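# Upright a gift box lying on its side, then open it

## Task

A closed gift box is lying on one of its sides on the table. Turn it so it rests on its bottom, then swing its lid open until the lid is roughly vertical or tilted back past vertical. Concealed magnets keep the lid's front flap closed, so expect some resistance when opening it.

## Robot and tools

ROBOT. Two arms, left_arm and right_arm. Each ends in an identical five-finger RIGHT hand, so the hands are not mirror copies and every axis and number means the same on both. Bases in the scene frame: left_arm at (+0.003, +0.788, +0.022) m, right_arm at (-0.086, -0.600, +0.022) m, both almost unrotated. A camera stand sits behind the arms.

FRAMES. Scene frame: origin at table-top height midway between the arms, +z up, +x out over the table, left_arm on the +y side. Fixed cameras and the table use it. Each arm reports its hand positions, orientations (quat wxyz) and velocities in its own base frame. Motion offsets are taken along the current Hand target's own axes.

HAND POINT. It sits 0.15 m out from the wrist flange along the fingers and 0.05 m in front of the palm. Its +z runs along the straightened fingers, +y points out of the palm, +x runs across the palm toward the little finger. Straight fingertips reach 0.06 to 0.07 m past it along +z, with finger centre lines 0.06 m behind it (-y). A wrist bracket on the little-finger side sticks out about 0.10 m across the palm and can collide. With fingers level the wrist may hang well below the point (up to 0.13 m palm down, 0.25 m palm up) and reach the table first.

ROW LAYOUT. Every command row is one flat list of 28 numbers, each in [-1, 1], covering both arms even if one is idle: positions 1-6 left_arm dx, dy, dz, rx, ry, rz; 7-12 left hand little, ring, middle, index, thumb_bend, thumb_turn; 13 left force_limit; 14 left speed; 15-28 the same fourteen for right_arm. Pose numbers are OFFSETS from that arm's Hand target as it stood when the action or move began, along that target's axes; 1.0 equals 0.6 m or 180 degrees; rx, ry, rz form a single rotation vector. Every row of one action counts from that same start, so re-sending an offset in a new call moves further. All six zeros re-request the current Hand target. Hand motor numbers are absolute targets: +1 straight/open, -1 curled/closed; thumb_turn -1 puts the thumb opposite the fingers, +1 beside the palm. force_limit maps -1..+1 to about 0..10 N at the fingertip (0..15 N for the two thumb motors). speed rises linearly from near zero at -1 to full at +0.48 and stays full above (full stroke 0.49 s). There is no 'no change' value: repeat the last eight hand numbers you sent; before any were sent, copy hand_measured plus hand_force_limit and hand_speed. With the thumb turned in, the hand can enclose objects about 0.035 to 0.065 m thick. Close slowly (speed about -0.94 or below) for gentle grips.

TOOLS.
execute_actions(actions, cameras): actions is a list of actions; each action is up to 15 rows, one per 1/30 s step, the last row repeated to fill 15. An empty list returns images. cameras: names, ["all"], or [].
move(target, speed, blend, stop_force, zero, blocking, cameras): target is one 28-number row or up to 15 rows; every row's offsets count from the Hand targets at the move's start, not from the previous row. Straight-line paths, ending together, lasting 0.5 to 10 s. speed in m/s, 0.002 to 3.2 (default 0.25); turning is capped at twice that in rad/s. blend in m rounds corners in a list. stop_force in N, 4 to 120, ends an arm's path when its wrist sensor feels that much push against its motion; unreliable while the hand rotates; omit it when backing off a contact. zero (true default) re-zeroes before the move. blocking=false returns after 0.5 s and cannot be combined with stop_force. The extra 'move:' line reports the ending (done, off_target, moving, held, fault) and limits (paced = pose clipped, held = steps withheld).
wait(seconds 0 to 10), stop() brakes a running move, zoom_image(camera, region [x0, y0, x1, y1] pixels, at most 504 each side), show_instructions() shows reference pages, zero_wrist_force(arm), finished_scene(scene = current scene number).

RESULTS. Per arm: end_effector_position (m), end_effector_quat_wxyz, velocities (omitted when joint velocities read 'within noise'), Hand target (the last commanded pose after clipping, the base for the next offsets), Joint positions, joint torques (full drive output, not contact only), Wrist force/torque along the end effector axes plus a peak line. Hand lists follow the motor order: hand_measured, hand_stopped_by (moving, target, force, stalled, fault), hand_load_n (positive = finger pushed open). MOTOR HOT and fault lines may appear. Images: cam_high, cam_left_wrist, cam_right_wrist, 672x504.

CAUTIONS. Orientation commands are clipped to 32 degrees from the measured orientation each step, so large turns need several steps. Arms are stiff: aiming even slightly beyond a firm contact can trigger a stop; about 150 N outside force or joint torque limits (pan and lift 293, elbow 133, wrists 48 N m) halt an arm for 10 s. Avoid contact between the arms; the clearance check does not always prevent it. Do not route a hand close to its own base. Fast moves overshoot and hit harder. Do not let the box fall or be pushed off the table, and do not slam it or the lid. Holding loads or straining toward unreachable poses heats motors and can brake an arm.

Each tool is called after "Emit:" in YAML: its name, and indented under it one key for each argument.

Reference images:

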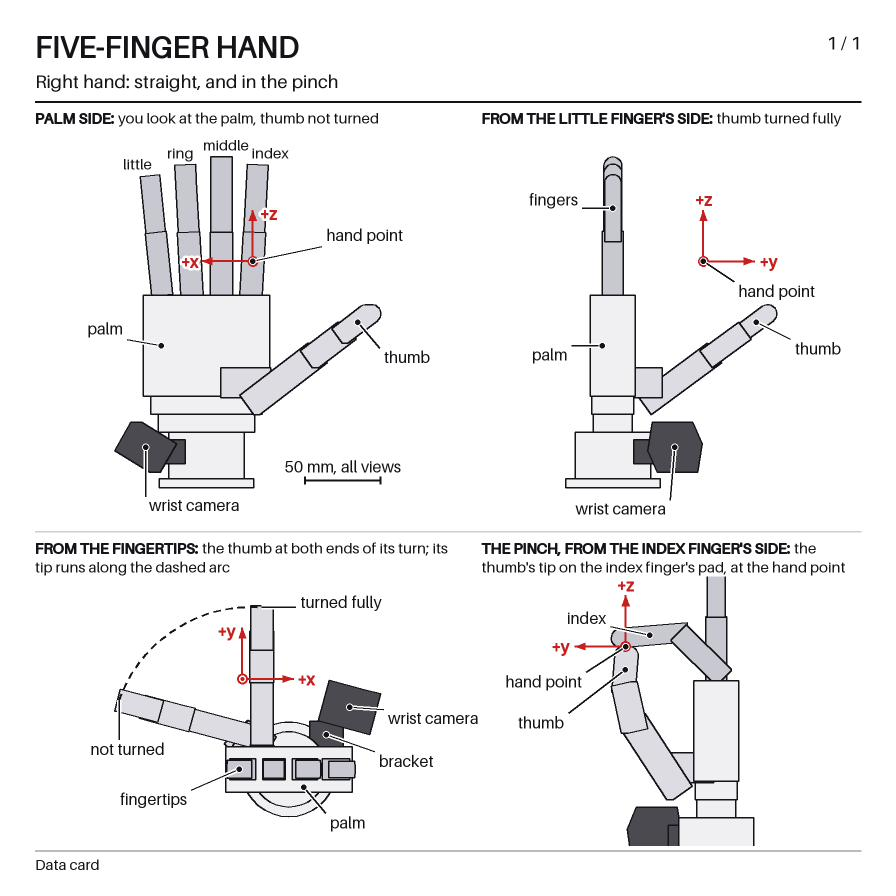

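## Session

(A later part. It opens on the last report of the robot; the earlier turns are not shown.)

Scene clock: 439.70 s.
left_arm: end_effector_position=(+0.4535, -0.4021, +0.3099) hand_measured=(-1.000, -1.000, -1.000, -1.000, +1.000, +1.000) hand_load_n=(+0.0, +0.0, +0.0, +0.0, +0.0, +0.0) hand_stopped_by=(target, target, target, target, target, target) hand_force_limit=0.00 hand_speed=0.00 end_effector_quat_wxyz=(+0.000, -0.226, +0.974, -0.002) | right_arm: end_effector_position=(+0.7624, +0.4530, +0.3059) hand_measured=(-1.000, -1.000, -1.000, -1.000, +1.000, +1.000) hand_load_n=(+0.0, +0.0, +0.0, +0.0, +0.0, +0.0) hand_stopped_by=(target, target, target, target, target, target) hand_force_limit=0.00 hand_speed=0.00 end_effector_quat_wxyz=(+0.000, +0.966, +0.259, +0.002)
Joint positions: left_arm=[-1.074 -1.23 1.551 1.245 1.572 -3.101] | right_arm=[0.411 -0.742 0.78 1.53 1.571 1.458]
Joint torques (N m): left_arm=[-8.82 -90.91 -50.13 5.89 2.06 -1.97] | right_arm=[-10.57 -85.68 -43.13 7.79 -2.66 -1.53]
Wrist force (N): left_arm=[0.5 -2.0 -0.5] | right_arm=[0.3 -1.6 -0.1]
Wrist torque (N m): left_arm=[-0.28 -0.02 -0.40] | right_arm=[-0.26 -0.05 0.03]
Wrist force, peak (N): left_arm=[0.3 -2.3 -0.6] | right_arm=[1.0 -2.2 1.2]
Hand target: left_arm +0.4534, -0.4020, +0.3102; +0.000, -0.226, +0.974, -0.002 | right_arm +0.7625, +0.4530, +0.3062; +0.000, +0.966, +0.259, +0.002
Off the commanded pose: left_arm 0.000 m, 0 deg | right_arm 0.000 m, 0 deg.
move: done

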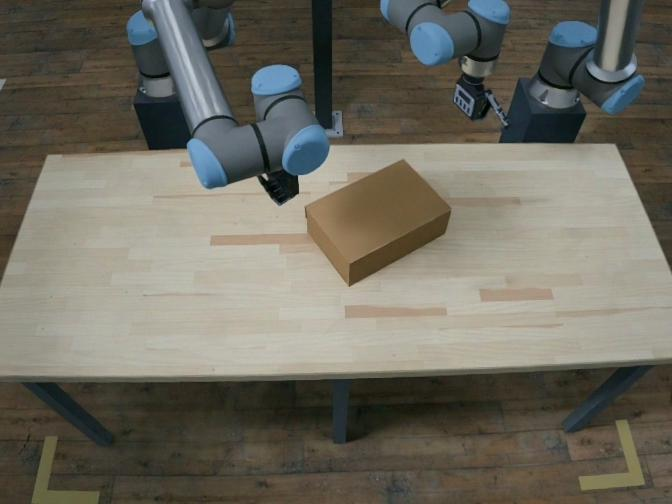

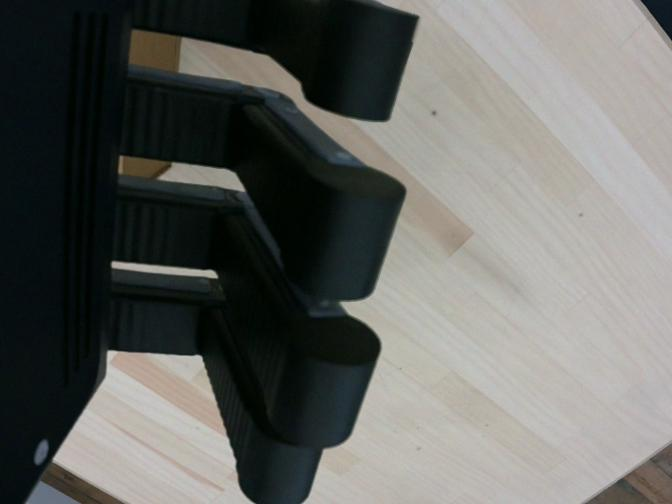

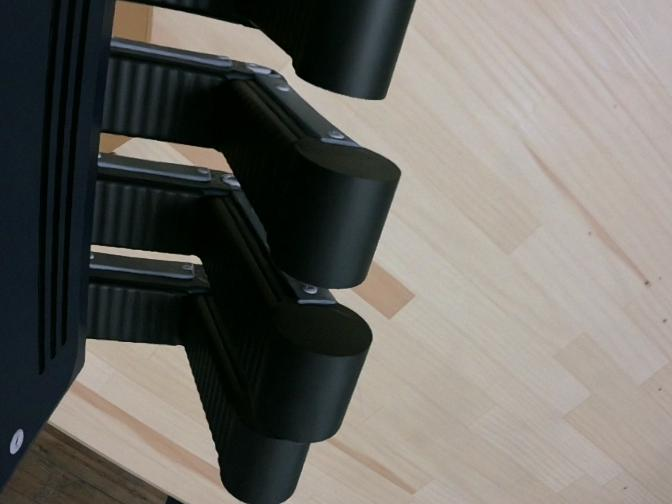

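Emit:
move:
  target: [0.2955,-0.4327,0,0,0,0.467,0,0,0,0,1,1,0,0,-0.394,0.35,-0.1,0,0,0,-1,-1,-1,-1,1,1,0,0]
  speed: 0.5
  cameras: ["all"]

Scene clock: 464.70 s.
left_arm: end_effector_position=(+0.4086, -0.7131, +0.3115) hand_measured=(+0.000, +0.000, +0.000, +0.000, +1.000, +1.000) hand_load_n=(+0.0, +0.0, +0.0, +0.0, +0.0, +0.0) hand_stopped_by=(target, target, target, target, target, target) hand_force_limit=0.00 hand_speed=0.00 end_effector_quat_wxyz=(+0.002, +0.484, +0.875, -0.002) | right_arm: end_effector_position=(+0.6626, +0.1529, +0.3654) hand_measured=(-1.000, -1.000, -1.000, -1.000, +1.000, +1.000) hand_load_n=(+0.0, +0.0, +0.0, +0.0, +0.0, +0.0) hand_stopped_by=(target, target, target, target, target, target) hand_force_limit=0.00 hand_speed=0.00 end_effector_quat_wxyz=(+0.000, +0.966, +0.259, +0.002)
Joint positions: left_arm=[-1.348 -0.992 1.194 1.364 1.57 -1.909] | right_arm=[0.069 -1.183 1.385 1.365 1.57 1.116]
Joint torques (N m): left_arm=[-9.85 -71.6 -51.57 6.49 2.63 1.76] | right_arm=[-13.42 -75.01 -28.37 1.09 -2.63 -1.74]
Wrist force (N): left_arm=[0.6 -1.9 -0.5] | right_arm=[0.9 -1.0 -0.1]
Wrist torque (N m): left_arm=[-0.27 -0.07 -0.40] | right_arm=[-0.14 -0.14 0.05]
Wrist force, peak (N): left_arm=[0.6 -2.6 -0.7] | right_arm=[1.4 -1.8 0.2]
Hand target: left_arm +0.4086, -0.7132, +0.3115; +0.002, +0.484, +0.875, -0.002 | right_arm +0.6626, +0.1528, +0.3655; +0.000, +0.966, +0.259, +0.002
Off the commanded pose: left_arm 0.000 m, 0 deg | right_arm 0.000 m, 0 deg.
move: done

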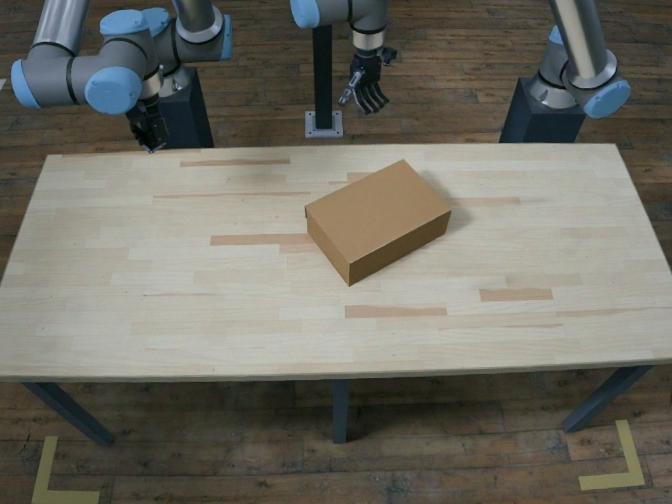

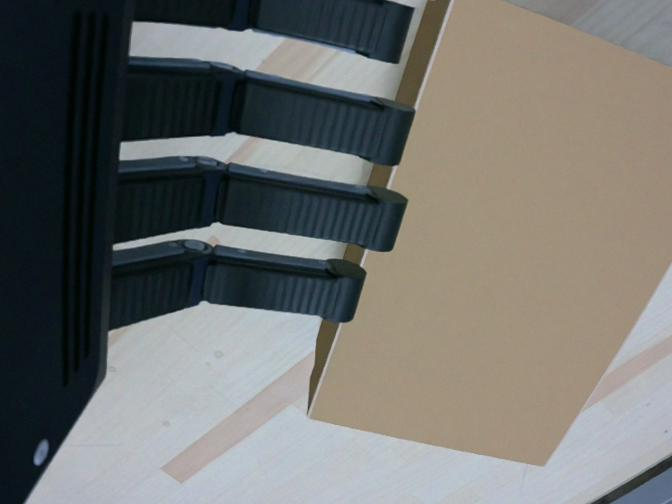

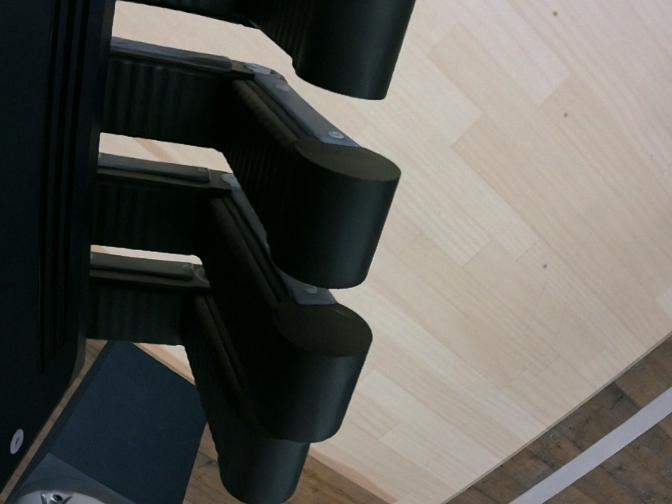

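Emit:
move:
  target: [0,0,0.447,0,0,0,0,0,0,0,1,1,0,0,0,0,0,0,0,0,-1,-1,-1,-1,1,1,0,0]
  speed: 0.2
  stop_force: 8
  cameras: ["cam_high","cam_left_wrist"]

Emit:
zoom_image:
  camera: "cam_high"
  region: [270, 90, 470, 300]

Scene clock: 480.37 s.
left_arm: end_effector_position=(+0.4090, -0.7144, +0.0433) hand_measured=(+0.000, +0.000, +0.000, +0.000, +1.000, +1.000) hand_load_n=(+0.0, +0.0, +0.0, +0.0, +0.0, +0.0) hand_stopped_by=(target, target, target, target, target, target) hand_force_limit=0.00 hand_speed=0.00 end_effector_quat_wxyz=(+0.002, +0.484, +0.875, -0.002) | right_arm: end_effector_position=(+0.6626, +0.1528, +0.3655) hand_measured=(-1.000, -1.000, -1.000, -1.000, +1.000, +1.000) hand_load_n=(+0.0, +0.0, +0.0, +0.0, +0.0, +0.0) hand_stopped_by=(target, target, target, target, target, target) hand_force_limit=0.00 hand_speed=0.00 end_effector_quat_wxyz=(+0.000, +0.966, +0.259, +0.002)
Joint positions: left_arm=[-1.348 -0.815 1.401 0.981 1.57 -1.908] | right_arm=[0.069 -1.183 1.385 1.365 1.57 1.116]
Joint torques (N m): left_arm=[14.41 -81.35 -19.81 2.1 -2.58 2.01] | right_arm=[-12.2 -74.26 -29.33 0.78 -2.51 -1.65]
Wrist force (N): left_arm=[0.5 -2.2 -0.4] | right_arm=[0.7 -1.0 0.2]
Wrist torque (N m): left_arm=[-0.33 -0.03 -0.43] | right_arm=[-0.15 -0.13 0.04]
Wrist force, peak (N): left_arm=[0.3 -2.0 -1.7] | right_arm=[1.3 -1.7 0.2]
Hand target: left_arm +0.4090, -0.7144, +0.0433; +0.002, +0.484, +0.875, -0.002 | right_arm +0.6626, +0.1528, +0.3655; +0.000, +0.966, +0.259, +0.002
Off the commanded pose: left_arm 0.000 m, 0 deg | right_arm 0.000 m, 0 deg.
move: done
Images, in order (width x height): cam_high 672x504, cam_left_wrist 672x504.

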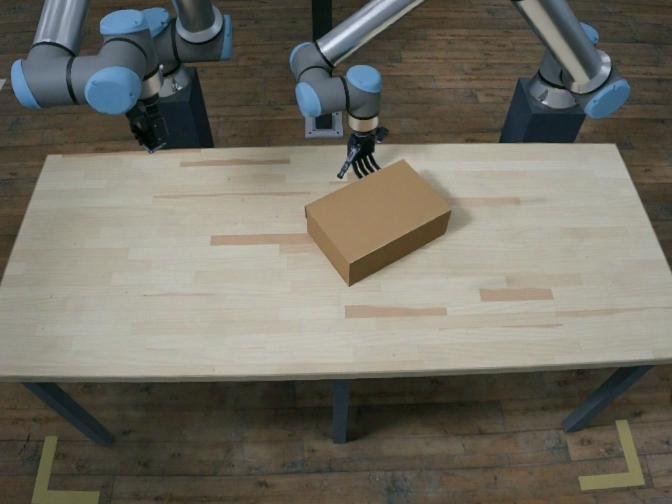

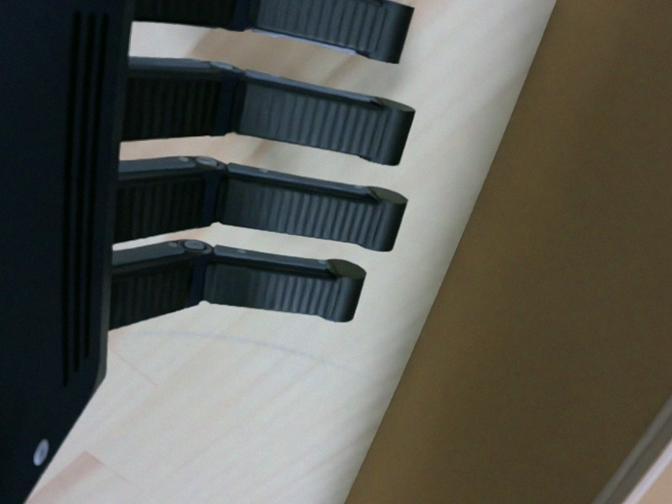

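Scaled by 2.400.

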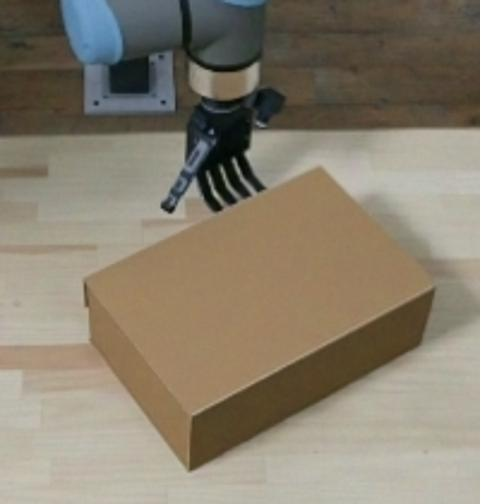

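Emit:
move:
  target: [0,0.12,0,0,0,0,0,0,0,0,1,1,0,0,0,0,0,0,0,0,-1,-1,-1,-1,1,1,0,0]
  speed: 0.02
  stop_force: 4
  cameras: ["cam_high","cam_left_wrist"]

Emit:
zoom_image:
  camera: "cam_high"
  region: [270, 90, 470, 300]

Scene clock: 489.90 s.
left_arm: end_effector_position=(+0.4700, -0.6762, +0.0433) hand_measured=(+0.000, +0.000, +0.000, +0.000, +1.000, +1.000) hand_load_n=(+0.0, +0.0, +0.0, +0.0, +0.0, +0.0) hand_stopped_by=(target, target, target, target, target, target) hand_force_limit=0.00 hand_speed=0.00 end_effector_quat_wxyz=(+0.002, +0.484, +0.875, -0.002) | right_arm: end_effector_position=(+0.6626, +0.1528, +0.3655) hand_measured=(-1.000, -1.000, -1.000, -1.000, +1.000, +1.000) hand_load_n=(+0.0, +0.0, +0.0, +0.0, +0.0, +0.0) hand_stopped_by=(target, target, target, target, target, target) hand_force_limit=0.00 hand_speed=0.00 end_effector_quat_wxyz=(+0.000, +0.966, +0.259, +0.002)
Joint positions: left_arm=[-1.259 -0.823 1.414 0.974 1.571 -1.819] | right_arm=[0.069 -1.183 1.385 1.365 1.57 1.116]
Joint torques (N m): left_arm=[14.62 -116.74 -19.18 1.91 2.13 1.81] | right_arm=[-11.35 -74.45 -29.66 1.34 -2.47 -1.37]
Wrist force (N): left_arm=[0.6 -3.1 -0.4] | right_arm=[0.8 -1.2 0.4]
Wrist torque (N m): left_arm=[-0.29 0.04 -0.46] | right_arm=[-0.19 -0.12 0.04]
Wrist force, peak (N): left_arm=[0.7 -3.9 -1.2] | right_arm=[1.3 -1.6 0.4]
Hand target: left_arm +0.4700, -0.6762, +0.0433; +0.002, +0.484, +0.875, -0.002 | right_arm +0.6626, +0.1528, +0.3655; +0.000, +0.966, +0.259, +0.002
Off the commanded pose: left_arm 0.000 m, 0 deg | right_arm 0.000 m, 0 deg.
move: done
Images, in order (width x height): cam_high 672x504, cam_left_wrist 672x504.

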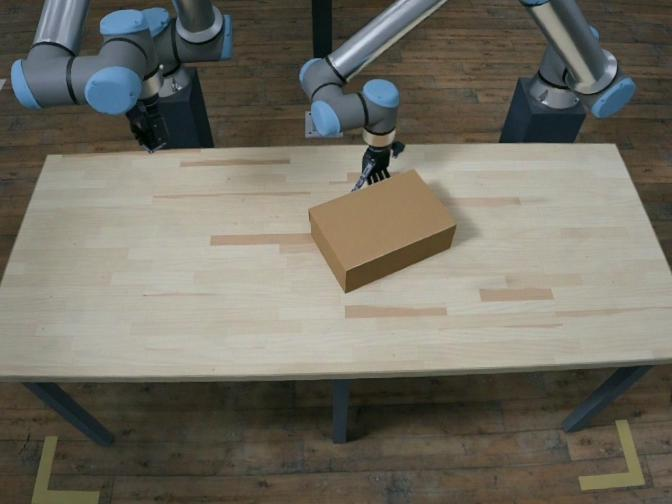

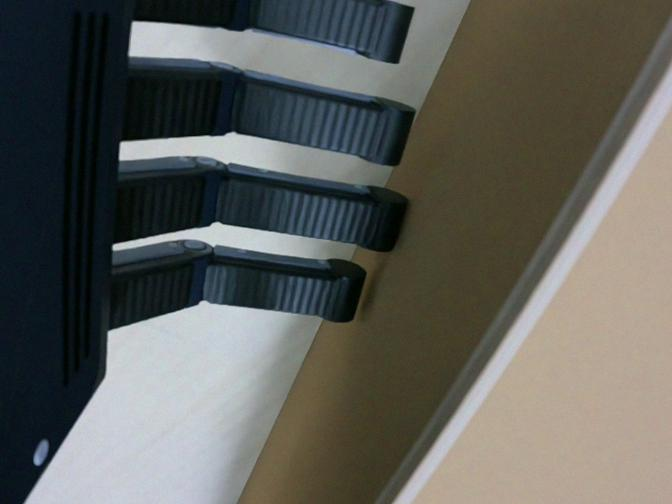

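Scaled by 2.400.

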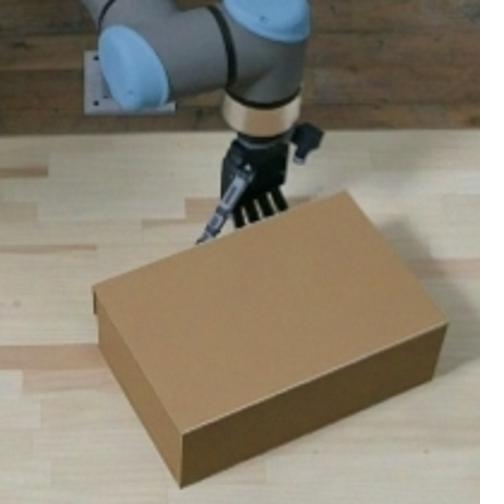

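Emit:
move:
  target: [0,0.012,-0.1,0,0,0,0,0,0,0,1,1,0,0,0,0,0,0,0,0,-1,-1,-1,-1,1,1,0,0]
  speed: 0.03
  stop_force: 20
  cameras: ["cam_high","cam_left_wrist"]

Emit:
zoom_image:
  camera: "cam_high"
  region: [270, 90, 470, 300]

Scene clock: 502.27 s.
left_arm: end_effector_position=(+0.4760, -0.6721, +0.1033) hand_measured=(+0.000, +0.000, +0.000, +0.000, +1.000, +1.000) hand_load_n=(+0.0, +0.0, +1.0, +0.0, +0.0, -0.5) hand_stopped_by=(target, target, target, target, target, target) hand_force_limit=0.00 hand_speed=0.00 end_effector_quat_wxyz=(+0.002, +0.484, +0.875, -0.002) | right_arm: end_effector_position=(+0.6626, +0.1528, +0.3655) hand_measured=(-1.000, -1.000, -1.000, -1.000, +1.000, +1.000) hand_load_n=(+0.0, +0.0, +0.0, +0.0, +0.0, +0.0) hand_stopped_by=(target, target, target, target, target, target) hand_force_limit=0.00 hand_speed=0.00 end_effector_quat_wxyz=(+0.000, +0.966, +0.259, +0.002)
Joint positions: left_arm=[-1.25 -0.875 1.388 1.054 1.571 -1.81] | right_arm=[0.069 -1.183 1.385 1.365 1.57 1.116]
Joint torques (N m): left_arm=[14.01 -114.65 -48.47 6.81 2.38 1.89] | right_arm=[-10.4 -73.44 -30.03 1.41 -2.5 -1.51]
Wrist force (N): left_arm=[0.3 -3.3 0.3] | right_arm=[0.7 -1.0 0.5]
Wrist torque (N m): left_arm=[-0.26 0.05 -0.45] | right_arm=[-0.18 -0.13 0.04]
Wrist force, peak (N): left_arm=[1.1 -3.7 -1.2] | right_arm=[1.1 -1.7 0.4]
Hand target: left_arm +0.4760, -0.6721, +0.1033; +0.002, +0.484, +0.875, -0.002 | right_arm +0.6626, +0.1528, +0.3655; +0.000, +0.966, +0.259, +0.002
Off the commanded pose: left_arm 0.000 m, 0 deg | right_arm 0.000 m, 0 deg.
move: done
Images, in order (width x height): cam_high 672x504, cam_left_wrist 672x504.

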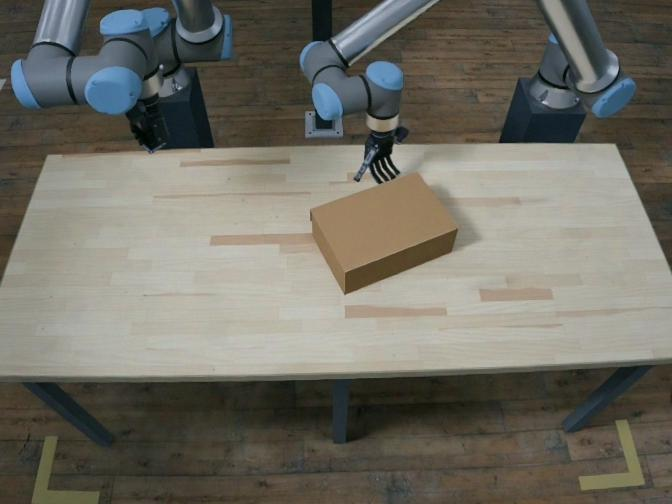

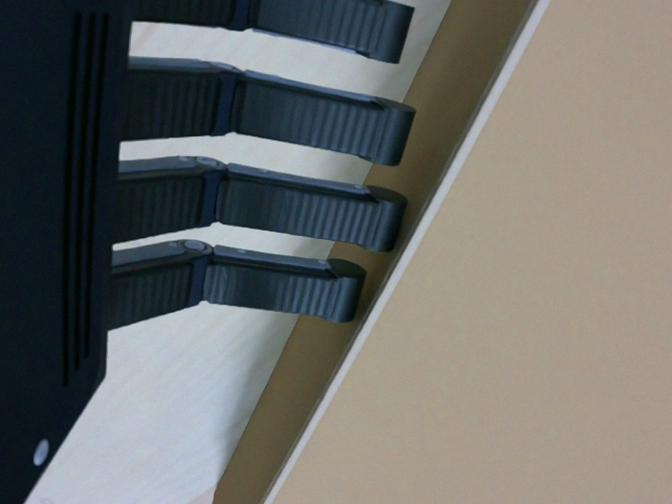

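Scaled by 2.400.

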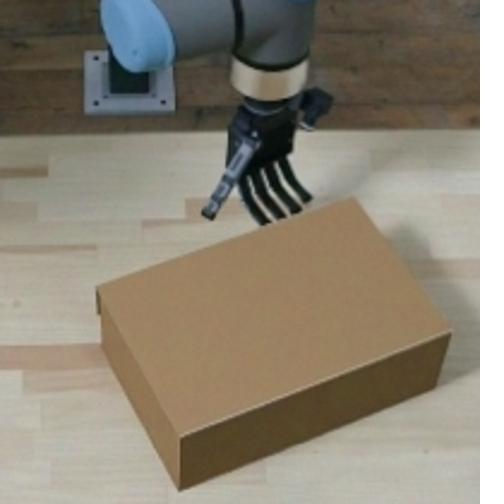

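Emit:
move:
  target:
    - [0,-0.09,0,0,0,0.044,-0.5,-0.5,-0.5,-0.5,1,1,0,0,0,0,0,0,0,0,-1,-1,-1,-1,1,1,0,0]
    - [0,-0.09,0.117,0,0,0.044,-0.5,-0.5,-0.5,-0.5,1,1,0,0,0,0,0,0,0,0,-1,-1,-1,-1,1,1,0,0]
  speed: 0.15

Emit:
move:
  target: [0,0.16,0,0,0,0,-0.5,-0.5,-0.5,-0.5,1,1,0,0,0,0,0,0,0,0,-1,-1,-1,-1,1,1,0,0]
  speed: 0.02
  stop_force: 4
  cameras: ["cam_high","cam_left_wrist"]

Emit:
zoom_image:
  camera: "cam_high"
  region: [270, 90, 470, 300]

Scene clock: 514.13 s.
left_arm: end_effector_position=(+0.4303, -0.7011, +0.0335) hand_measured=(-0.500, -0.500, -0.500, -0.500, +1.000, +1.000) hand_load_n=(+0.0, +0.0, +0.0, +0.0, +0.0, +0.0) hand_stopped_by=(target, target, target, target, target, target) hand_force_limit=0.00 hand_speed=0.00 end_effector_quat_wxyz=(+0.002, +0.544, +0.839, -0.002) | right_arm: end_effector_position=(+0.6626, +0.1528, +0.3655) hand_measured=(-1.000, -1.000, -1.000, -1.000, +1.000, +1.000) hand_load_n=(+0.0, +0.0, +0.0, +0.0, +0.0, +0.0) hand_stopped_by=(target, target, target, target, target, target) hand_force_limit=0.00 hand_speed=0.00 end_effector_quat_wxyz=(+0.000, +0.966, +0.259, +0.002)
Joint positions: left_arm=[-1.315 -0.821 1.433 0.954 1.571 -1.736] | right_arm=[0.069 -1.183 1.385 1.365 1.57 1.116]
Joint torques (N m): left_arm=[10.85 -77.92 -19.1 2.21 0.28 1.81] | right_arm=[-12.4 -73.45 -29.86 1.18 -2.18 -1.43]
Wrist force (N): left_arm=[0.4 -2.0 -0.6] | right_arm=[1.0 -1.2 0.0]
Wrist torque (N m): left_arm=[-0.30 -0.02 -0.43] | right_arm=[-0.16 -0.15 0.05]
Wrist force, peak (N): left_arm=[0.5 -3.3 1.5] | right_arm=[1.3 -1.5 0.5]
Hand target: left_arm +0.4304, -0.7011, +0.0331; +0.002, +0.543, +0.839, -0.002 | right_arm +0.6626, +0.1528, +0.3655; +0.000, +0.966, +0.259, +0.002
Off the commanded pose: left_arm 0.000 m, 0 deg | right_arm 0.000 m, 0 deg.
move: done

Scene clock: 520.03 s.
left_arm: end_effector_position=(+0.5180, -0.6618, +0.0331) hand_measured=(-0.500, -0.500, -0.500, -0.500, +1.000, +1.000) hand_load_n=(+0.0, +0.0, -0.5, +0.0, -0.5, +0.0) hand_stopped_by=(target, target, target, target, target, target) hand_force_limit=0.00 hand_speed=0.00 end_effector_quat_wxyz=(+0.002, +0.543, +0.839, -0.002) | right_arm: end_effector_position=(+0.6626, +0.1528, +0.3655) hand_measured=(-1.000, -1.000, -1.000, -1.000, +1.000, +1.000) hand_load_n=(+0.0, +0.0, +0.0, +0.0, +0.0, +0.0) hand_stopped_by=(target, target, target, target, target, target) hand_force_limit=0.00 hand_speed=0.00 end_effector_quat_wxyz=(+0.000, +0.966, +0.259, +0.002)
Joint positions: left_arm=[-1.191 -0.805 1.403 0.968 1.571 -1.612] | right_arm=[0.069 -1.183 1.385 1.365 1.57 1.116]
Joint torques (N m): left_arm=[14.86 -79.78 -46.77 6.32 2.33 1.89] | right_arm=[-12.74 -74.11 -30 1.44 -2.52 -1.18]
Wrist force (N): left_arm=[1.0 -3.2 -0.4] | right_arm=[0.6 -1.3 0.2]
Wrist torque (N m): left_arm=[-0.32 -0.05 -0.41] | right_arm=[-0.20 -0.10 0.02]
Wrist force, peak (N): left_arm=[1.0 -3.7 -0.7] | right_arm=[1.2 -1.6 0.6]
Hand target: left_arm +0.5180, -0.6618, +0.0331; +0.002, +0.543, +0.839, -0.002 | right_arm +0.6626, +0.1528, +0.3655; +0.000, +0.966, +0.259, +0.002
Off the commanded pose: left_arm 0.000 m, 0 deg | right_arm 0.000 m, 0 deg.
move: done
Images, in order (width x height): cam_high 672x504, cam_left_wrist 672x504.

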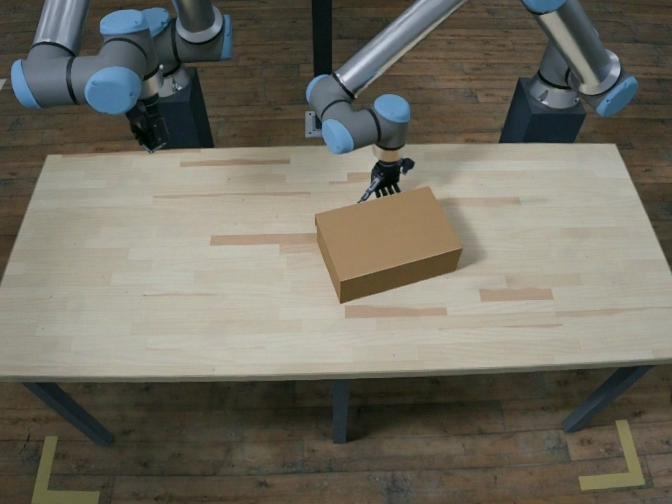

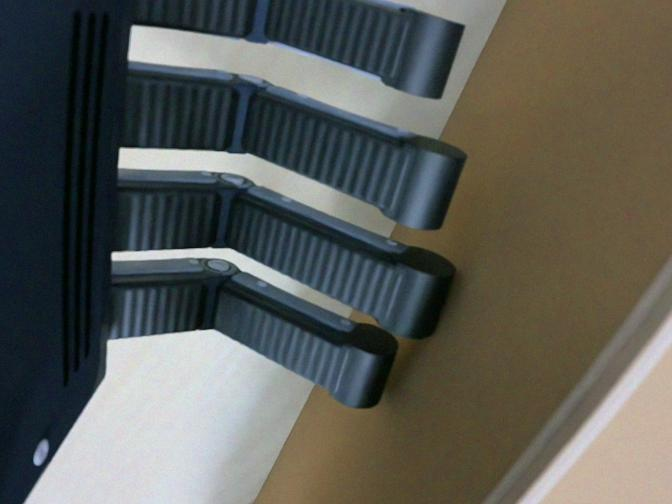

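Scaled by 2.400.

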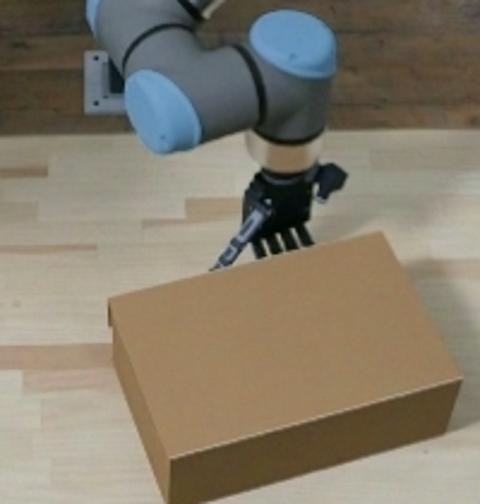

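Emit:
move:
  target: [0,0.008,-0.08,0,0,0,-0.5,-0.5,-0.5,-0.5,1,1,0,0,0,0,0,0,0,0,-1,-1,-1,-1,1,1,0,0]
  speed: 0.03
  stop_force: 25
  cameras: ["cam_high","cam_left_wrist"]

Emit:
zoom_image:
  camera: "cam_high"
  region: [270, 90, 470, 300]

Scene clock: 534.37 s.
left_arm: end_effector_position=(+0.5223, -0.6596, +0.0811) hand_measured=(-0.500, -0.500, -0.500, -0.500, +1.000, +1.000) hand_load_n=(+0.0, +0.0, +0.0, +0.0, +0.0, +0.0) hand_stopped_by=(target, target, target, target, target, target) hand_force_limit=0.00 hand_speed=0.00 end_effector_quat_wxyz=(+0.002, +0.543, +0.839, -0.002) | right_arm: end_effector_position=(+0.6626, +0.1528, +0.3655) hand_measured=(-1.000, -1.000, -1.000, -1.000, +1.000, +1.000) hand_load_n=(+0.0, +0.0, +0.0, +0.0, -0.5, +0.0) hand_stopped_by=(target, target, target, target, target, target) hand_force_limit=0.00 hand_speed=0.00 end_effector_quat_wxyz=(+0.000, +0.966, +0.259, +0.002)
Joint positions: left_arm=[-1.185 -0.847 1.381 1.032 1.571 -1.606] | right_arm=[0.069 -1.183 1.385 1.365 1.57 1.116]
Joint torques (N m): left_arm=[13.57 -116.21 -47.34 6.38 2.47 1.8] | right_arm=[-10.96 -72.09 -29.73 1.32 -2.32 -1.19]
Wrist force (N): left_arm=[0.5 -1.7 -0.6] | right_arm=[1.4 -1.2 0.3]
Wrist torque (N m): left_arm=[-0.25 -0.01 -0.38] | right_arm=[-0.17 -0.22 0.07]
Wrist force, peak (N): left_arm=[0.9 -3.7 -0.4] | right_arm=[1.0 -1.7 0.1]
Hand target: left_arm +0.5223, -0.6596, +0.0811; +0.002, +0.543, +0.839, -0.002 | right_arm +0.6626, +0.1528, +0.3655; +0.000, +0.966, +0.259, +0.002
Off the commanded pose: left_arm 0.000 m, 0 deg | right_arm 0.000 m, 0 deg.
move: done
Images, in order (width x height): cam_high 672x504, cam_left_wrist 672x504.

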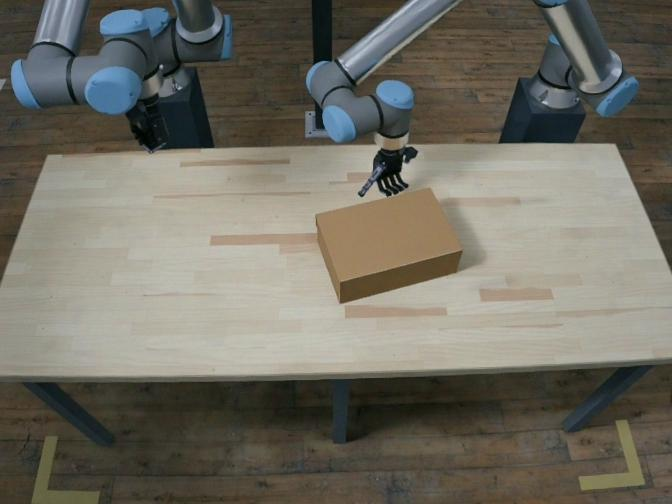

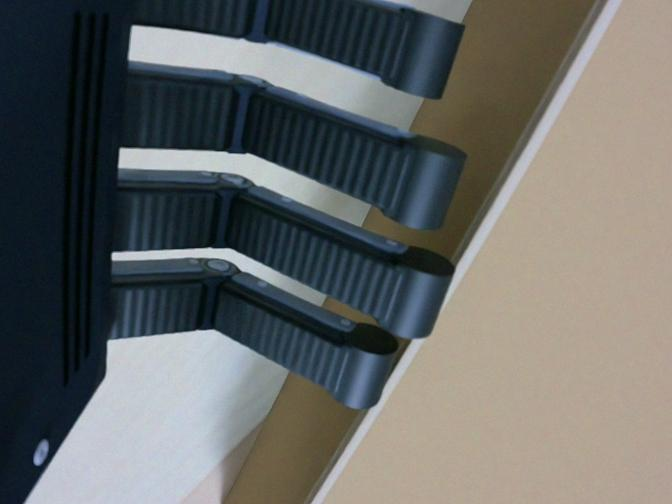

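Scaled by 2.400.

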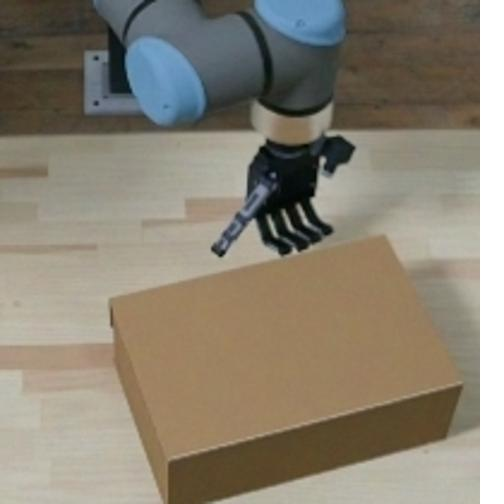

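Emit:
move:
  target: [0,-0.3,0.0,0,0,0,-0.5,-0.5,-0.5,-0.5,1,1,0,0,0,0,0,0,0,0,-1,-1,-1,-1,1,1,0,0]
  speed: 0.3
  cameras: ["cam_left_wrist"]

Emit:
zoom_image:
  camera: "cam_left_wrist"
  region: [372, 0, 672, 400]

Scene clock: 539.23 s.
left_arm: end_effector_position=(+0.3583, -0.7331, +0.0812) hand_measured=(-0.500, -0.500, -0.500, -0.500, +1.000, +1.000) hand_load_n=(+0.0, +0.0, +0.0, +0.0, +0.0, +0.0) hand_stopped_by=(target, target, target, target, target, target) hand_force_limit=0.00 hand_speed=0.00 end_effector_quat_wxyz=(+0.002, +0.543, +0.839, -0.002) | right_arm: end_effector_position=(+0.6626, +0.1528, +0.3655) hand_measured=(-1.000, -1.000, -1.000, -1.000, +1.000, +1.000) hand_load_n=(+0.0, +0.5, +0.0, +0.0, +0.0, +0.0) hand_stopped_by=(target, target, target, target, target, target) hand_force_limit=0.00 hand_speed=0.00 end_effector_quat_wxyz=(+0.000, +0.966, +0.259, +0.002)
Joint positions: left_arm=[-1.415 -0.866 1.415 1.016 1.57 -1.837] | right_arm=[0.069 -1.183 1.385 1.365 1.57 1.116]
Joint torques (N m): left_arm=[-9.16 -77.75 -46.77 6.44 -2.73 -1.96] | right_arm=[-11.04 -74.17 -29.82 1.36 -2.39 -1.03]
Wrist force (N): left_arm=[0.4 -1.8 -0.5] | right_arm=[0.9 -0.6 0.2]
Wrist torque (N m): left_arm=[-0.28 0.00 -0.12] | right_arm=[-0.09 -0.15 0.07]
Wrist force, peak (N): left_arm=[0.7 -3.3 -0.7] | right_arm=[1.0 -1.7 0.4]
Hand target: left_arm +0.3580, -0.7333, +0.0812; +0.002, +0.543, +0.839, -0.002 | right_arm +0.6626, +0.1528, +0.3655; +0.000, +0.966, +0.259, +0.002
Off the commanded pose: left_arm 0.000 m, 0 deg | right_arm 0.000 m, 0 deg.
move: done
Images, in order (width x height): cam_left_wrist 672x504.

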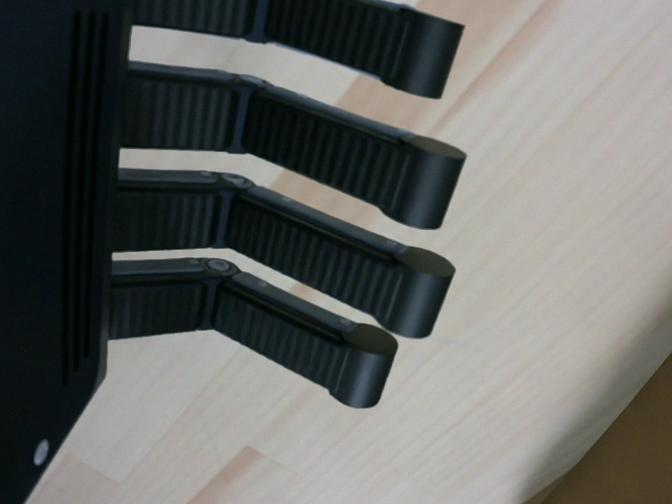

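Scaled by 1.260.

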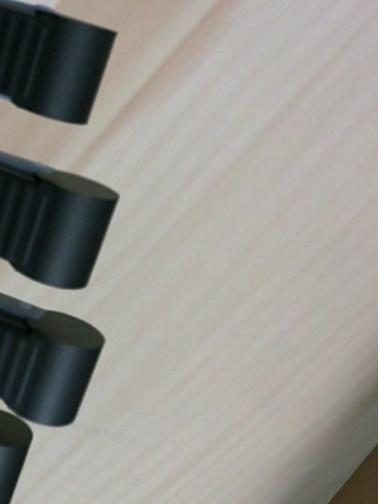

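Emit:
move:
  target: [0.1,-0.05,-0.12,-0.28,0,0,-0.5,-0.5,-0.5,-0.5,1,1,0,0,0,0,0,0,0,0,-1,-1,-1,-1,1,1,0,0]
  speed: 0.4
  cameras: ["cam_left_wrist"]

Emit:
zoom_image:
  camera: "cam_left_wrist"
  region: [172, 50, 672, 504]

Scene clock: 547.30 s.
left_arm: end_effector_position=(+0.3060, -0.6905, +0.1529) hand_measured=(-0.500, -0.500, -0.500, -0.500, +1.000, +1.000) hand_load_n=(+0.0, +0.0, +0.0, +0.5, +0.0, +0.0) hand_stopped_by=(target, target, target, target, target, target) hand_force_limit=0.00 hand_speed=0.00 end_effector_quat_wxyz=(+0.233, +0.491, +0.760, +0.356) | right_arm: end_effector_position=(+0.6626, +0.1528, +0.3655) hand_measured=(-1.000, -1.000, -1.000, -1.000, +1.000, +1.000) hand_load_n=(+0.0, +0.0, +0.0, +0.0, +0.0, +0.0) hand_stopped_by=(target, target, target, target, target, target) hand_force_limit=0.00 hand_speed=0.00 end_effector_quat_wxyz=(+0.000, +0.966, +0.259, +0.002)
Joint positions: left_arm=[-1.708 -0.779 1.55 1.366 0.857 -2.348] | right_arm=[0.069 -1.183 1.385 1.365 1.57 1.116]
Joint torques (N m): left_arm=[-9.4 -82 -14.19 6.39 -3.52 -2.17] | right_arm=[-11.73 -73.27 -29.65 1.41 -2.12 -1.37]
Wrist force (N): left_arm=[0.7 -0.6 0.5] | right_arm=[0.4 -1.1 0.3]
Wrist torque (N m): left_arm=[-0.50 -0.07 0.05] | right_arm=[-0.18 -0.07 0.01]
Wrist force, peak (N): left_arm=[0.4 -2.4 -0.7] | right_arm=[1.2 -1.4 0.1]
Hand target: left_arm +0.3060, -0.6905, +0.1529; +0.233, +0.491, +0.760, +0.356 | right_arm +0.6626, +0.1528, +0.3655; +0.000, +0.966, +0.259, +0.002
Off the commanded pose: left_arm 0.000 m, 0 deg | right_arm 0.000 m, 0 deg.
move: done
Images, in order (width x height): cam_left_wrist 672x504.

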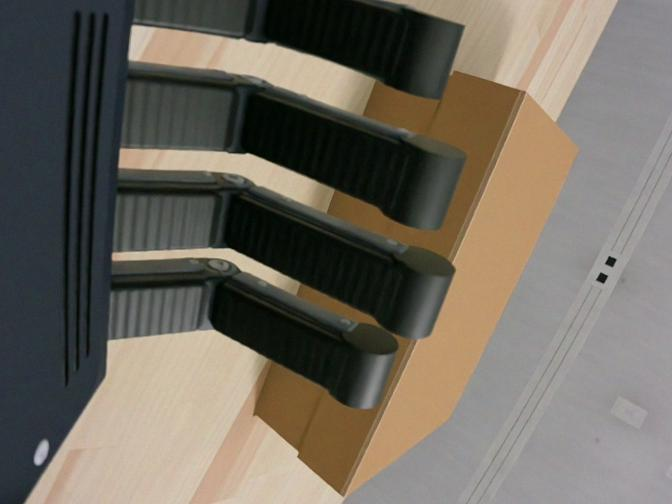

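Scaled by 1.008.

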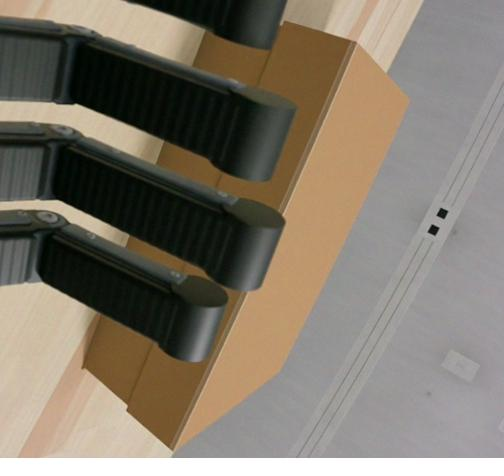

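Emit:
zoom_image:
  camera: "cam_left_wrist"
  region: [240, 370, 380, 504]

Emit:
zoom_image:
  camera: "cam_left_wrist"
  region: [360, 60, 540, 240]

Scaled by 3.600.

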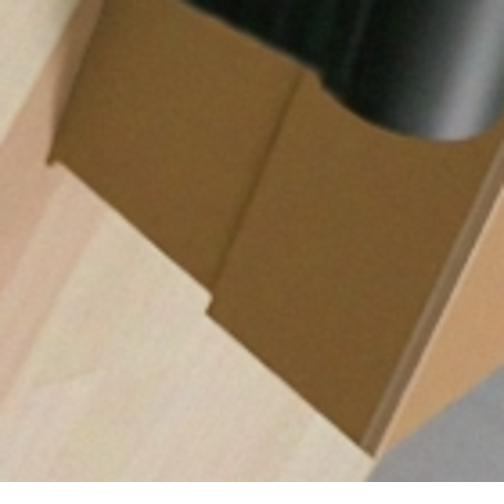

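Scaled by 2.800.

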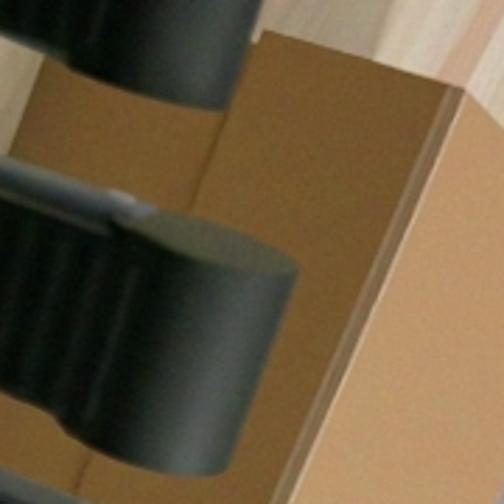

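Emit:
move:
  target: [-0.1735,-0.0137,0.2277,0.2795,-0.0156,0.0368,-0.5,-0.5,-0.5,-0.5,1,1,0,0,0,0,0,0,0,0,-1,-1,-1,-1,1,1,0,0]
  speed: 0.3

Emit:
move:
  target: [0,0.05,0.092,0,0,0,-0.5,-0.5,-0.5,-0.5,1,1,0,0,0,0,0,0,0,0,-1,-1,-1,-1,1,1,0,0]
  speed: 0.08
  stop_force: 8

Emit:
move:
  target: [0,0.17,0,0,0,0,-0.5,-0.5,-0.5,-0.5,1,1,0,0,0,0,0,0,0,0,-1,-1,-1,-1,1,1,0,0]
  speed: 0.03
  stop_force: 4
  cameras: ["cam_high","cam_left_wrist"]

Emit:
zoom_image:
  camera: "cam_high"
  region: [270, 90, 470, 300]

Scene clock: 569.83 s.
left_arm: end_effector_position=(+0.4400, -0.7449, +0.0600) hand_measured=(-0.500, -0.500, -0.500, -0.500, +1.000, +1.000) hand_load_n=(+0.0, +0.0, +0.0, +0.0, +0.0, +0.0) hand_stopped_by=(target, target, target, target, target, target) hand_force_limit=0.00 hand_speed=0.00 end_effector_quat_wxyz=(+0.000, +0.593, +0.805, +0.000) | right_arm: end_effector_position=(+0.6626, +0.1528, +0.3655) hand_measured=(-1.000, -1.000, -1.000, -1.000, +1.000, +1.000) hand_load_n=(+0.0, +0.0, +0.0, +0.0, +0.0, +0.0) hand_stopped_by=(target, target, target, target, target, target) hand_force_limit=0.00 hand_speed=0.00 end_effector_quat_wxyz=(+0.000, +0.966, +0.259, +0.002)
Joint positions: left_arm=[-1.313 -0.791 1.321 1.04 1.57 -1.614] | right_arm=[0.069 -1.183 1.385 1.365 1.57 1.116]
Joint torques (N m): left_arm=[12.57 -81.44 -47.23 6.4 2.28 1.9] | right_arm=[-11.38 -74.25 -29.3 1.59 -2.36 -1.12]
Wrist force (N): left_arm=[0.0 -1.9 -0.7] | right_arm=[0.8 -1.2 0.3]
Wrist torque (N m): left_arm=[-0.28 0.07 -0.45] | right_arm=[-0.19 -0.13 0.03]
Wrist force, peak (N): left_arm=[0.4 -2.1 -0.7] | right_arm=[1.3 -1.6 0.6]
Hand target: left_arm +0.4400, -0.7450, +0.0599; +0.000, +0.593, +0.805, +0.000 | right_arm +0.6626, +0.1528, +0.3655; +0.000, +0.966, +0.259, +0.002
Off the commanded pose: left_arm 0.000 m, 0 deg | right_arm 0.000 m, 0 deg.
move: done

Scene clock: 571.90 s.
left_arm: end_effector_position=(+0.4687, -0.7361, +0.0047) hand_measured=(-0.500, -0.500, -0.500, -0.500, +1.000, +1.000) hand_load_n=(-0.5, +0.0, +0.0, +0.0, +0.0, +0.0) hand_stopped_by=(target, target, target, target, target, target) hand_force_limit=0.00 hand_speed=0.00 end_effector_quat_wxyz=(+0.000, +0.593, +0.805, +0.000) | right_arm: end_effector_position=(+0.6626, +0.1528, +0.3655) hand_measured=(-1.000, -1.000, -1.000, -1.000, +1.000, +1.000) hand_load_n=(+0.5, +0.0, +0.0, +0.0, +0.0, +0.0) hand_stopped_by=(target, target, target, target, target, target) hand_force_limit=0.00 hand_speed=0.00 end_effector_quat_wxyz=(+0.000, +0.966, +0.259, +0.002)
Joint positions: left_arm=[-1.276 -0.733 1.324 0.979 1.571 -1.576] | right_arm=[0.069 -1.183 1.385 1.365 1.57 1.116]
Joint torques (N m): left_arm=[11.97 -84.73 -46.22 1.96 2.55 1.94] | right_arm=[-12.7 -72.18 -29.72 1.5 -2.6 -0.82]
Wrist force (N): left_arm=[0.3 -2.0 -0.1] | right_arm=[0.6 -1.0 0.4]
Wrist torque (N m): left_arm=[-0.26 0.01 -0.40] | right_arm=[-0.17 -0.11 0.03]
Wrist force, peak (N): left_arm=[0.3 -2.0 -1.3] | right_arm=[0.8 -1.7 0.5]
Hand target: left_arm +0.4687, -0.7361, +0.0047; +0.000, +0.593, +0.805, +0.000 | right_arm +0.6626, +0.1528, +0.3655; +0.000, +0.966, +0.259, +0.002
Off the commanded pose: left_arm 0.000 m, 0 deg | right_arm 0.000 m, 0 deg.
move: done

Scene clock: 576.43 s.
left_arm: end_effector_position=(+0.5661, -0.7059, +0.0047) hand_measured=(-0.500, -0.500, -0.500, -0.500, +1.000, +1.000) hand_load_n=(+0.0, +0.0, -0.5, +0.0, -0.5, +0.0) hand_stopped_by=(target, target, target, target, target, target) hand_force_limit=0.00 hand_speed=0.00 end_effector_quat_wxyz=(+0.000, +0.593, +0.805, +0.000) | right_arm: end_effector_position=(+0.6626, +0.1528, +0.3655) hand_measured=(-1.000, -1.000, -1.000, -1.000, +1.000, +1.000) hand_load_n=(+0.0, +0.0, +0.0, +0.0, -0.5, +0.0) hand_stopped_by=(target, target, target, target, target, target) hand_force_limit=0.00 hand_speed=0.00 end_effector_quat_wxyz=(+0.000, +0.966, +0.259, +0.002)
Joint positions: left_arm=[-1.152 -0.694 1.248 1.017 1.571 -1.452] | right_arm=[0.069 -1.183 1.385 1.365 1.57 1.116]
Joint torques (N m): left_arm=[14.1 -87.96 -47.75 6.35 1.63 1.71] | right_arm=[-10.49 -73.77 -29.75 1.73 -2.15 -0.89]
Wrist force (N): left_arm=[0.3 -3.6 -0.1] | right_arm=[0.9 -1.1 0.0]
Wrist torque (N m): left_arm=[-0.26 0.03 -0.42] | right_arm=[-0.15 -0.13 0.05]
Wrist force, peak (N): left_arm=[0.1 -3.9 -0.9] | right_arm=[1.3 -1.4 0.7]
Hand target: left_arm +0.5661, -0.7059, +0.0047; +0.000, +0.593, +0.805, +0.000 | right_arm +0.6626, +0.1528, +0.3655; +0.000, +0.966, +0.259, +0.002
Off the commanded pose: left_arm 0.000 m, 0 deg | right_arm 0.000 m, 0 deg.
move: done
Images, in order (width x height): cam_high 672x504, cam_left_wrist 672x504.

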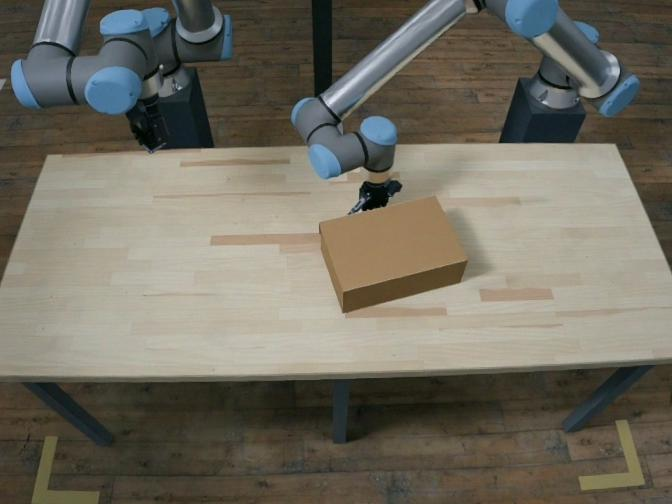

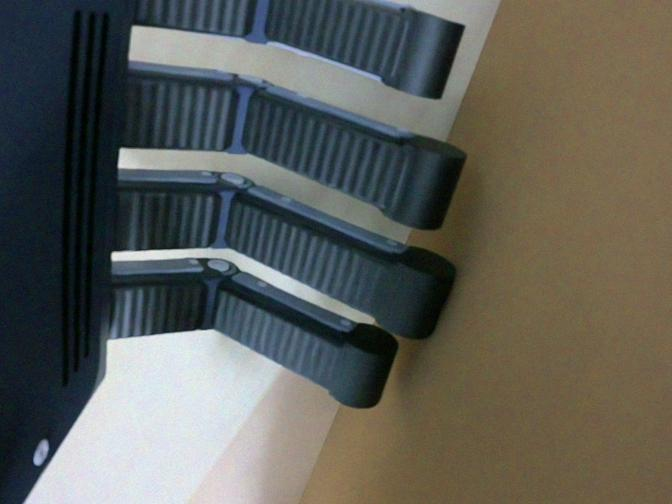

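Scaled by 2.400.

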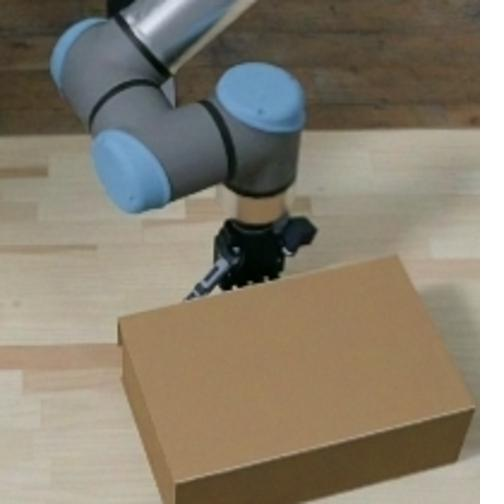

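Emit:
move:
  target: [0,0.01,-0.07,0,0,0,-0.5,-0.5,-0.5,-0.5,1,1,0,0,0,0,0,0,0,0,-1,-1,-1,-1,1,1,0,0]
  speed: 0.03
  stop_force: 25
  cameras: ["cam_high","cam_left_wrist"]

Emit:
zoom_image:
  camera: "cam_high"
  region: [270, 90, 470, 300]

Scene clock: 582.10 s.
left_arm: end_effector_position=(+0.5719, -0.7042, +0.0467) hand_measured=(-0.500, -0.500, -0.500, -0.500, +1.000, +1.000) hand_load_n=(+0.0, +0.0, +1.0, +0.0, +0.0, +0.0) hand_stopped_by=(target, target, target, target, target, target) hand_force_limit=0.00 hand_speed=0.00 end_effector_quat_wxyz=(+0.000, +0.593, +0.805, +0.000) | right_arm: end_effector_position=(+0.6626, +0.1528, +0.3655) hand_measured=(-1.000, -1.000, -1.000, -1.000, +1.000, +1.000) hand_load_n=(+0.0, +0.0, +0.0, +0.0, +0.0, +0.0) hand_stopped_by=(target, target, target, target, target, target) hand_force_limit=0.00 hand_speed=0.00 end_effector_quat_wxyz=(+0.000, +0.966, +0.259, +0.002)
Joint positions: left_arm=[-1.145 -0.727 1.228 1.07 1.571 -1.445] | right_arm=[0.069 -1.183 1.385 1.365 1.57 1.116]
Joint torques (N m): left_arm=[14.9 -124.73 -48.63 6.53 0.7 1.86] | right_arm=[-10.81 -74.29 -29.6 1.81 -2.36 -0.66]
Wrist force (N): left_arm=[0.3 -2.7 0.4] | right_arm=[0.7 -1.0 0.6]
Wrist torque (N m): left_arm=[-0.20 0.04 -0.39] | right_arm=[-0.16 -0.12 0.04]
Wrist force, peak (N): left_arm=[0.5 -4.1 -0.7] | right_arm=[1.1 -1.8 0.3]
Hand target: left_arm +0.5719, -0.7042, +0.0467; +0.000, +0.593, +0.805, +0.000 | right_arm +0.6626, +0.1528, +0.3655; +0.000, +0.966, +0.259, +0.002
Off the commanded pose: left_arm 0.000 m, 0 deg | right_arm 0.000 m, 0 deg.
move: done
Images, in order (width x height): cam_high 672x504, cam_left_wrist 672x504.

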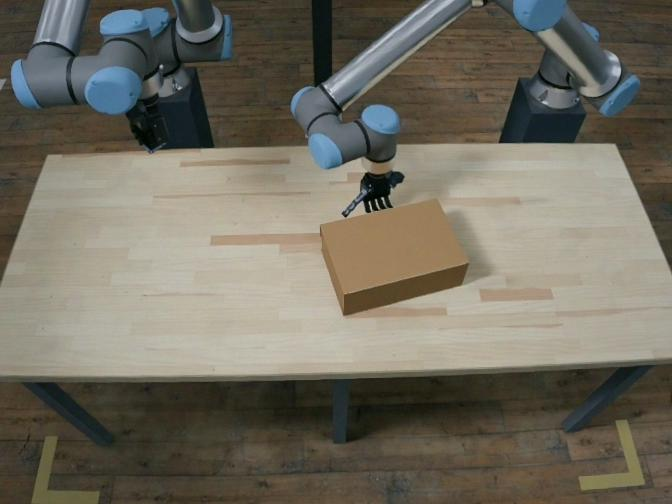

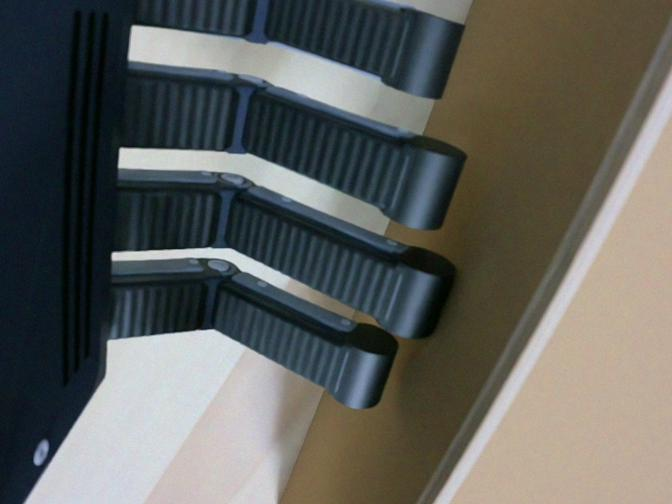

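Scaled by 2.400.

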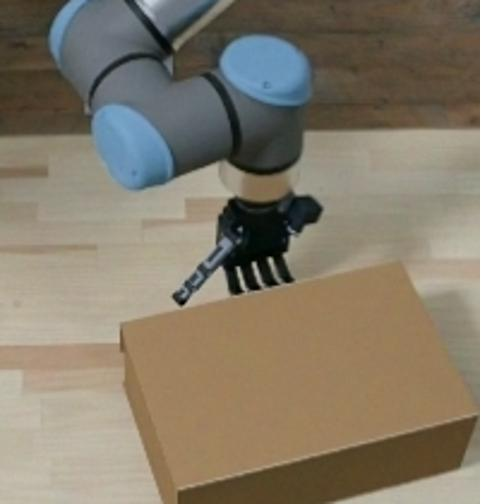

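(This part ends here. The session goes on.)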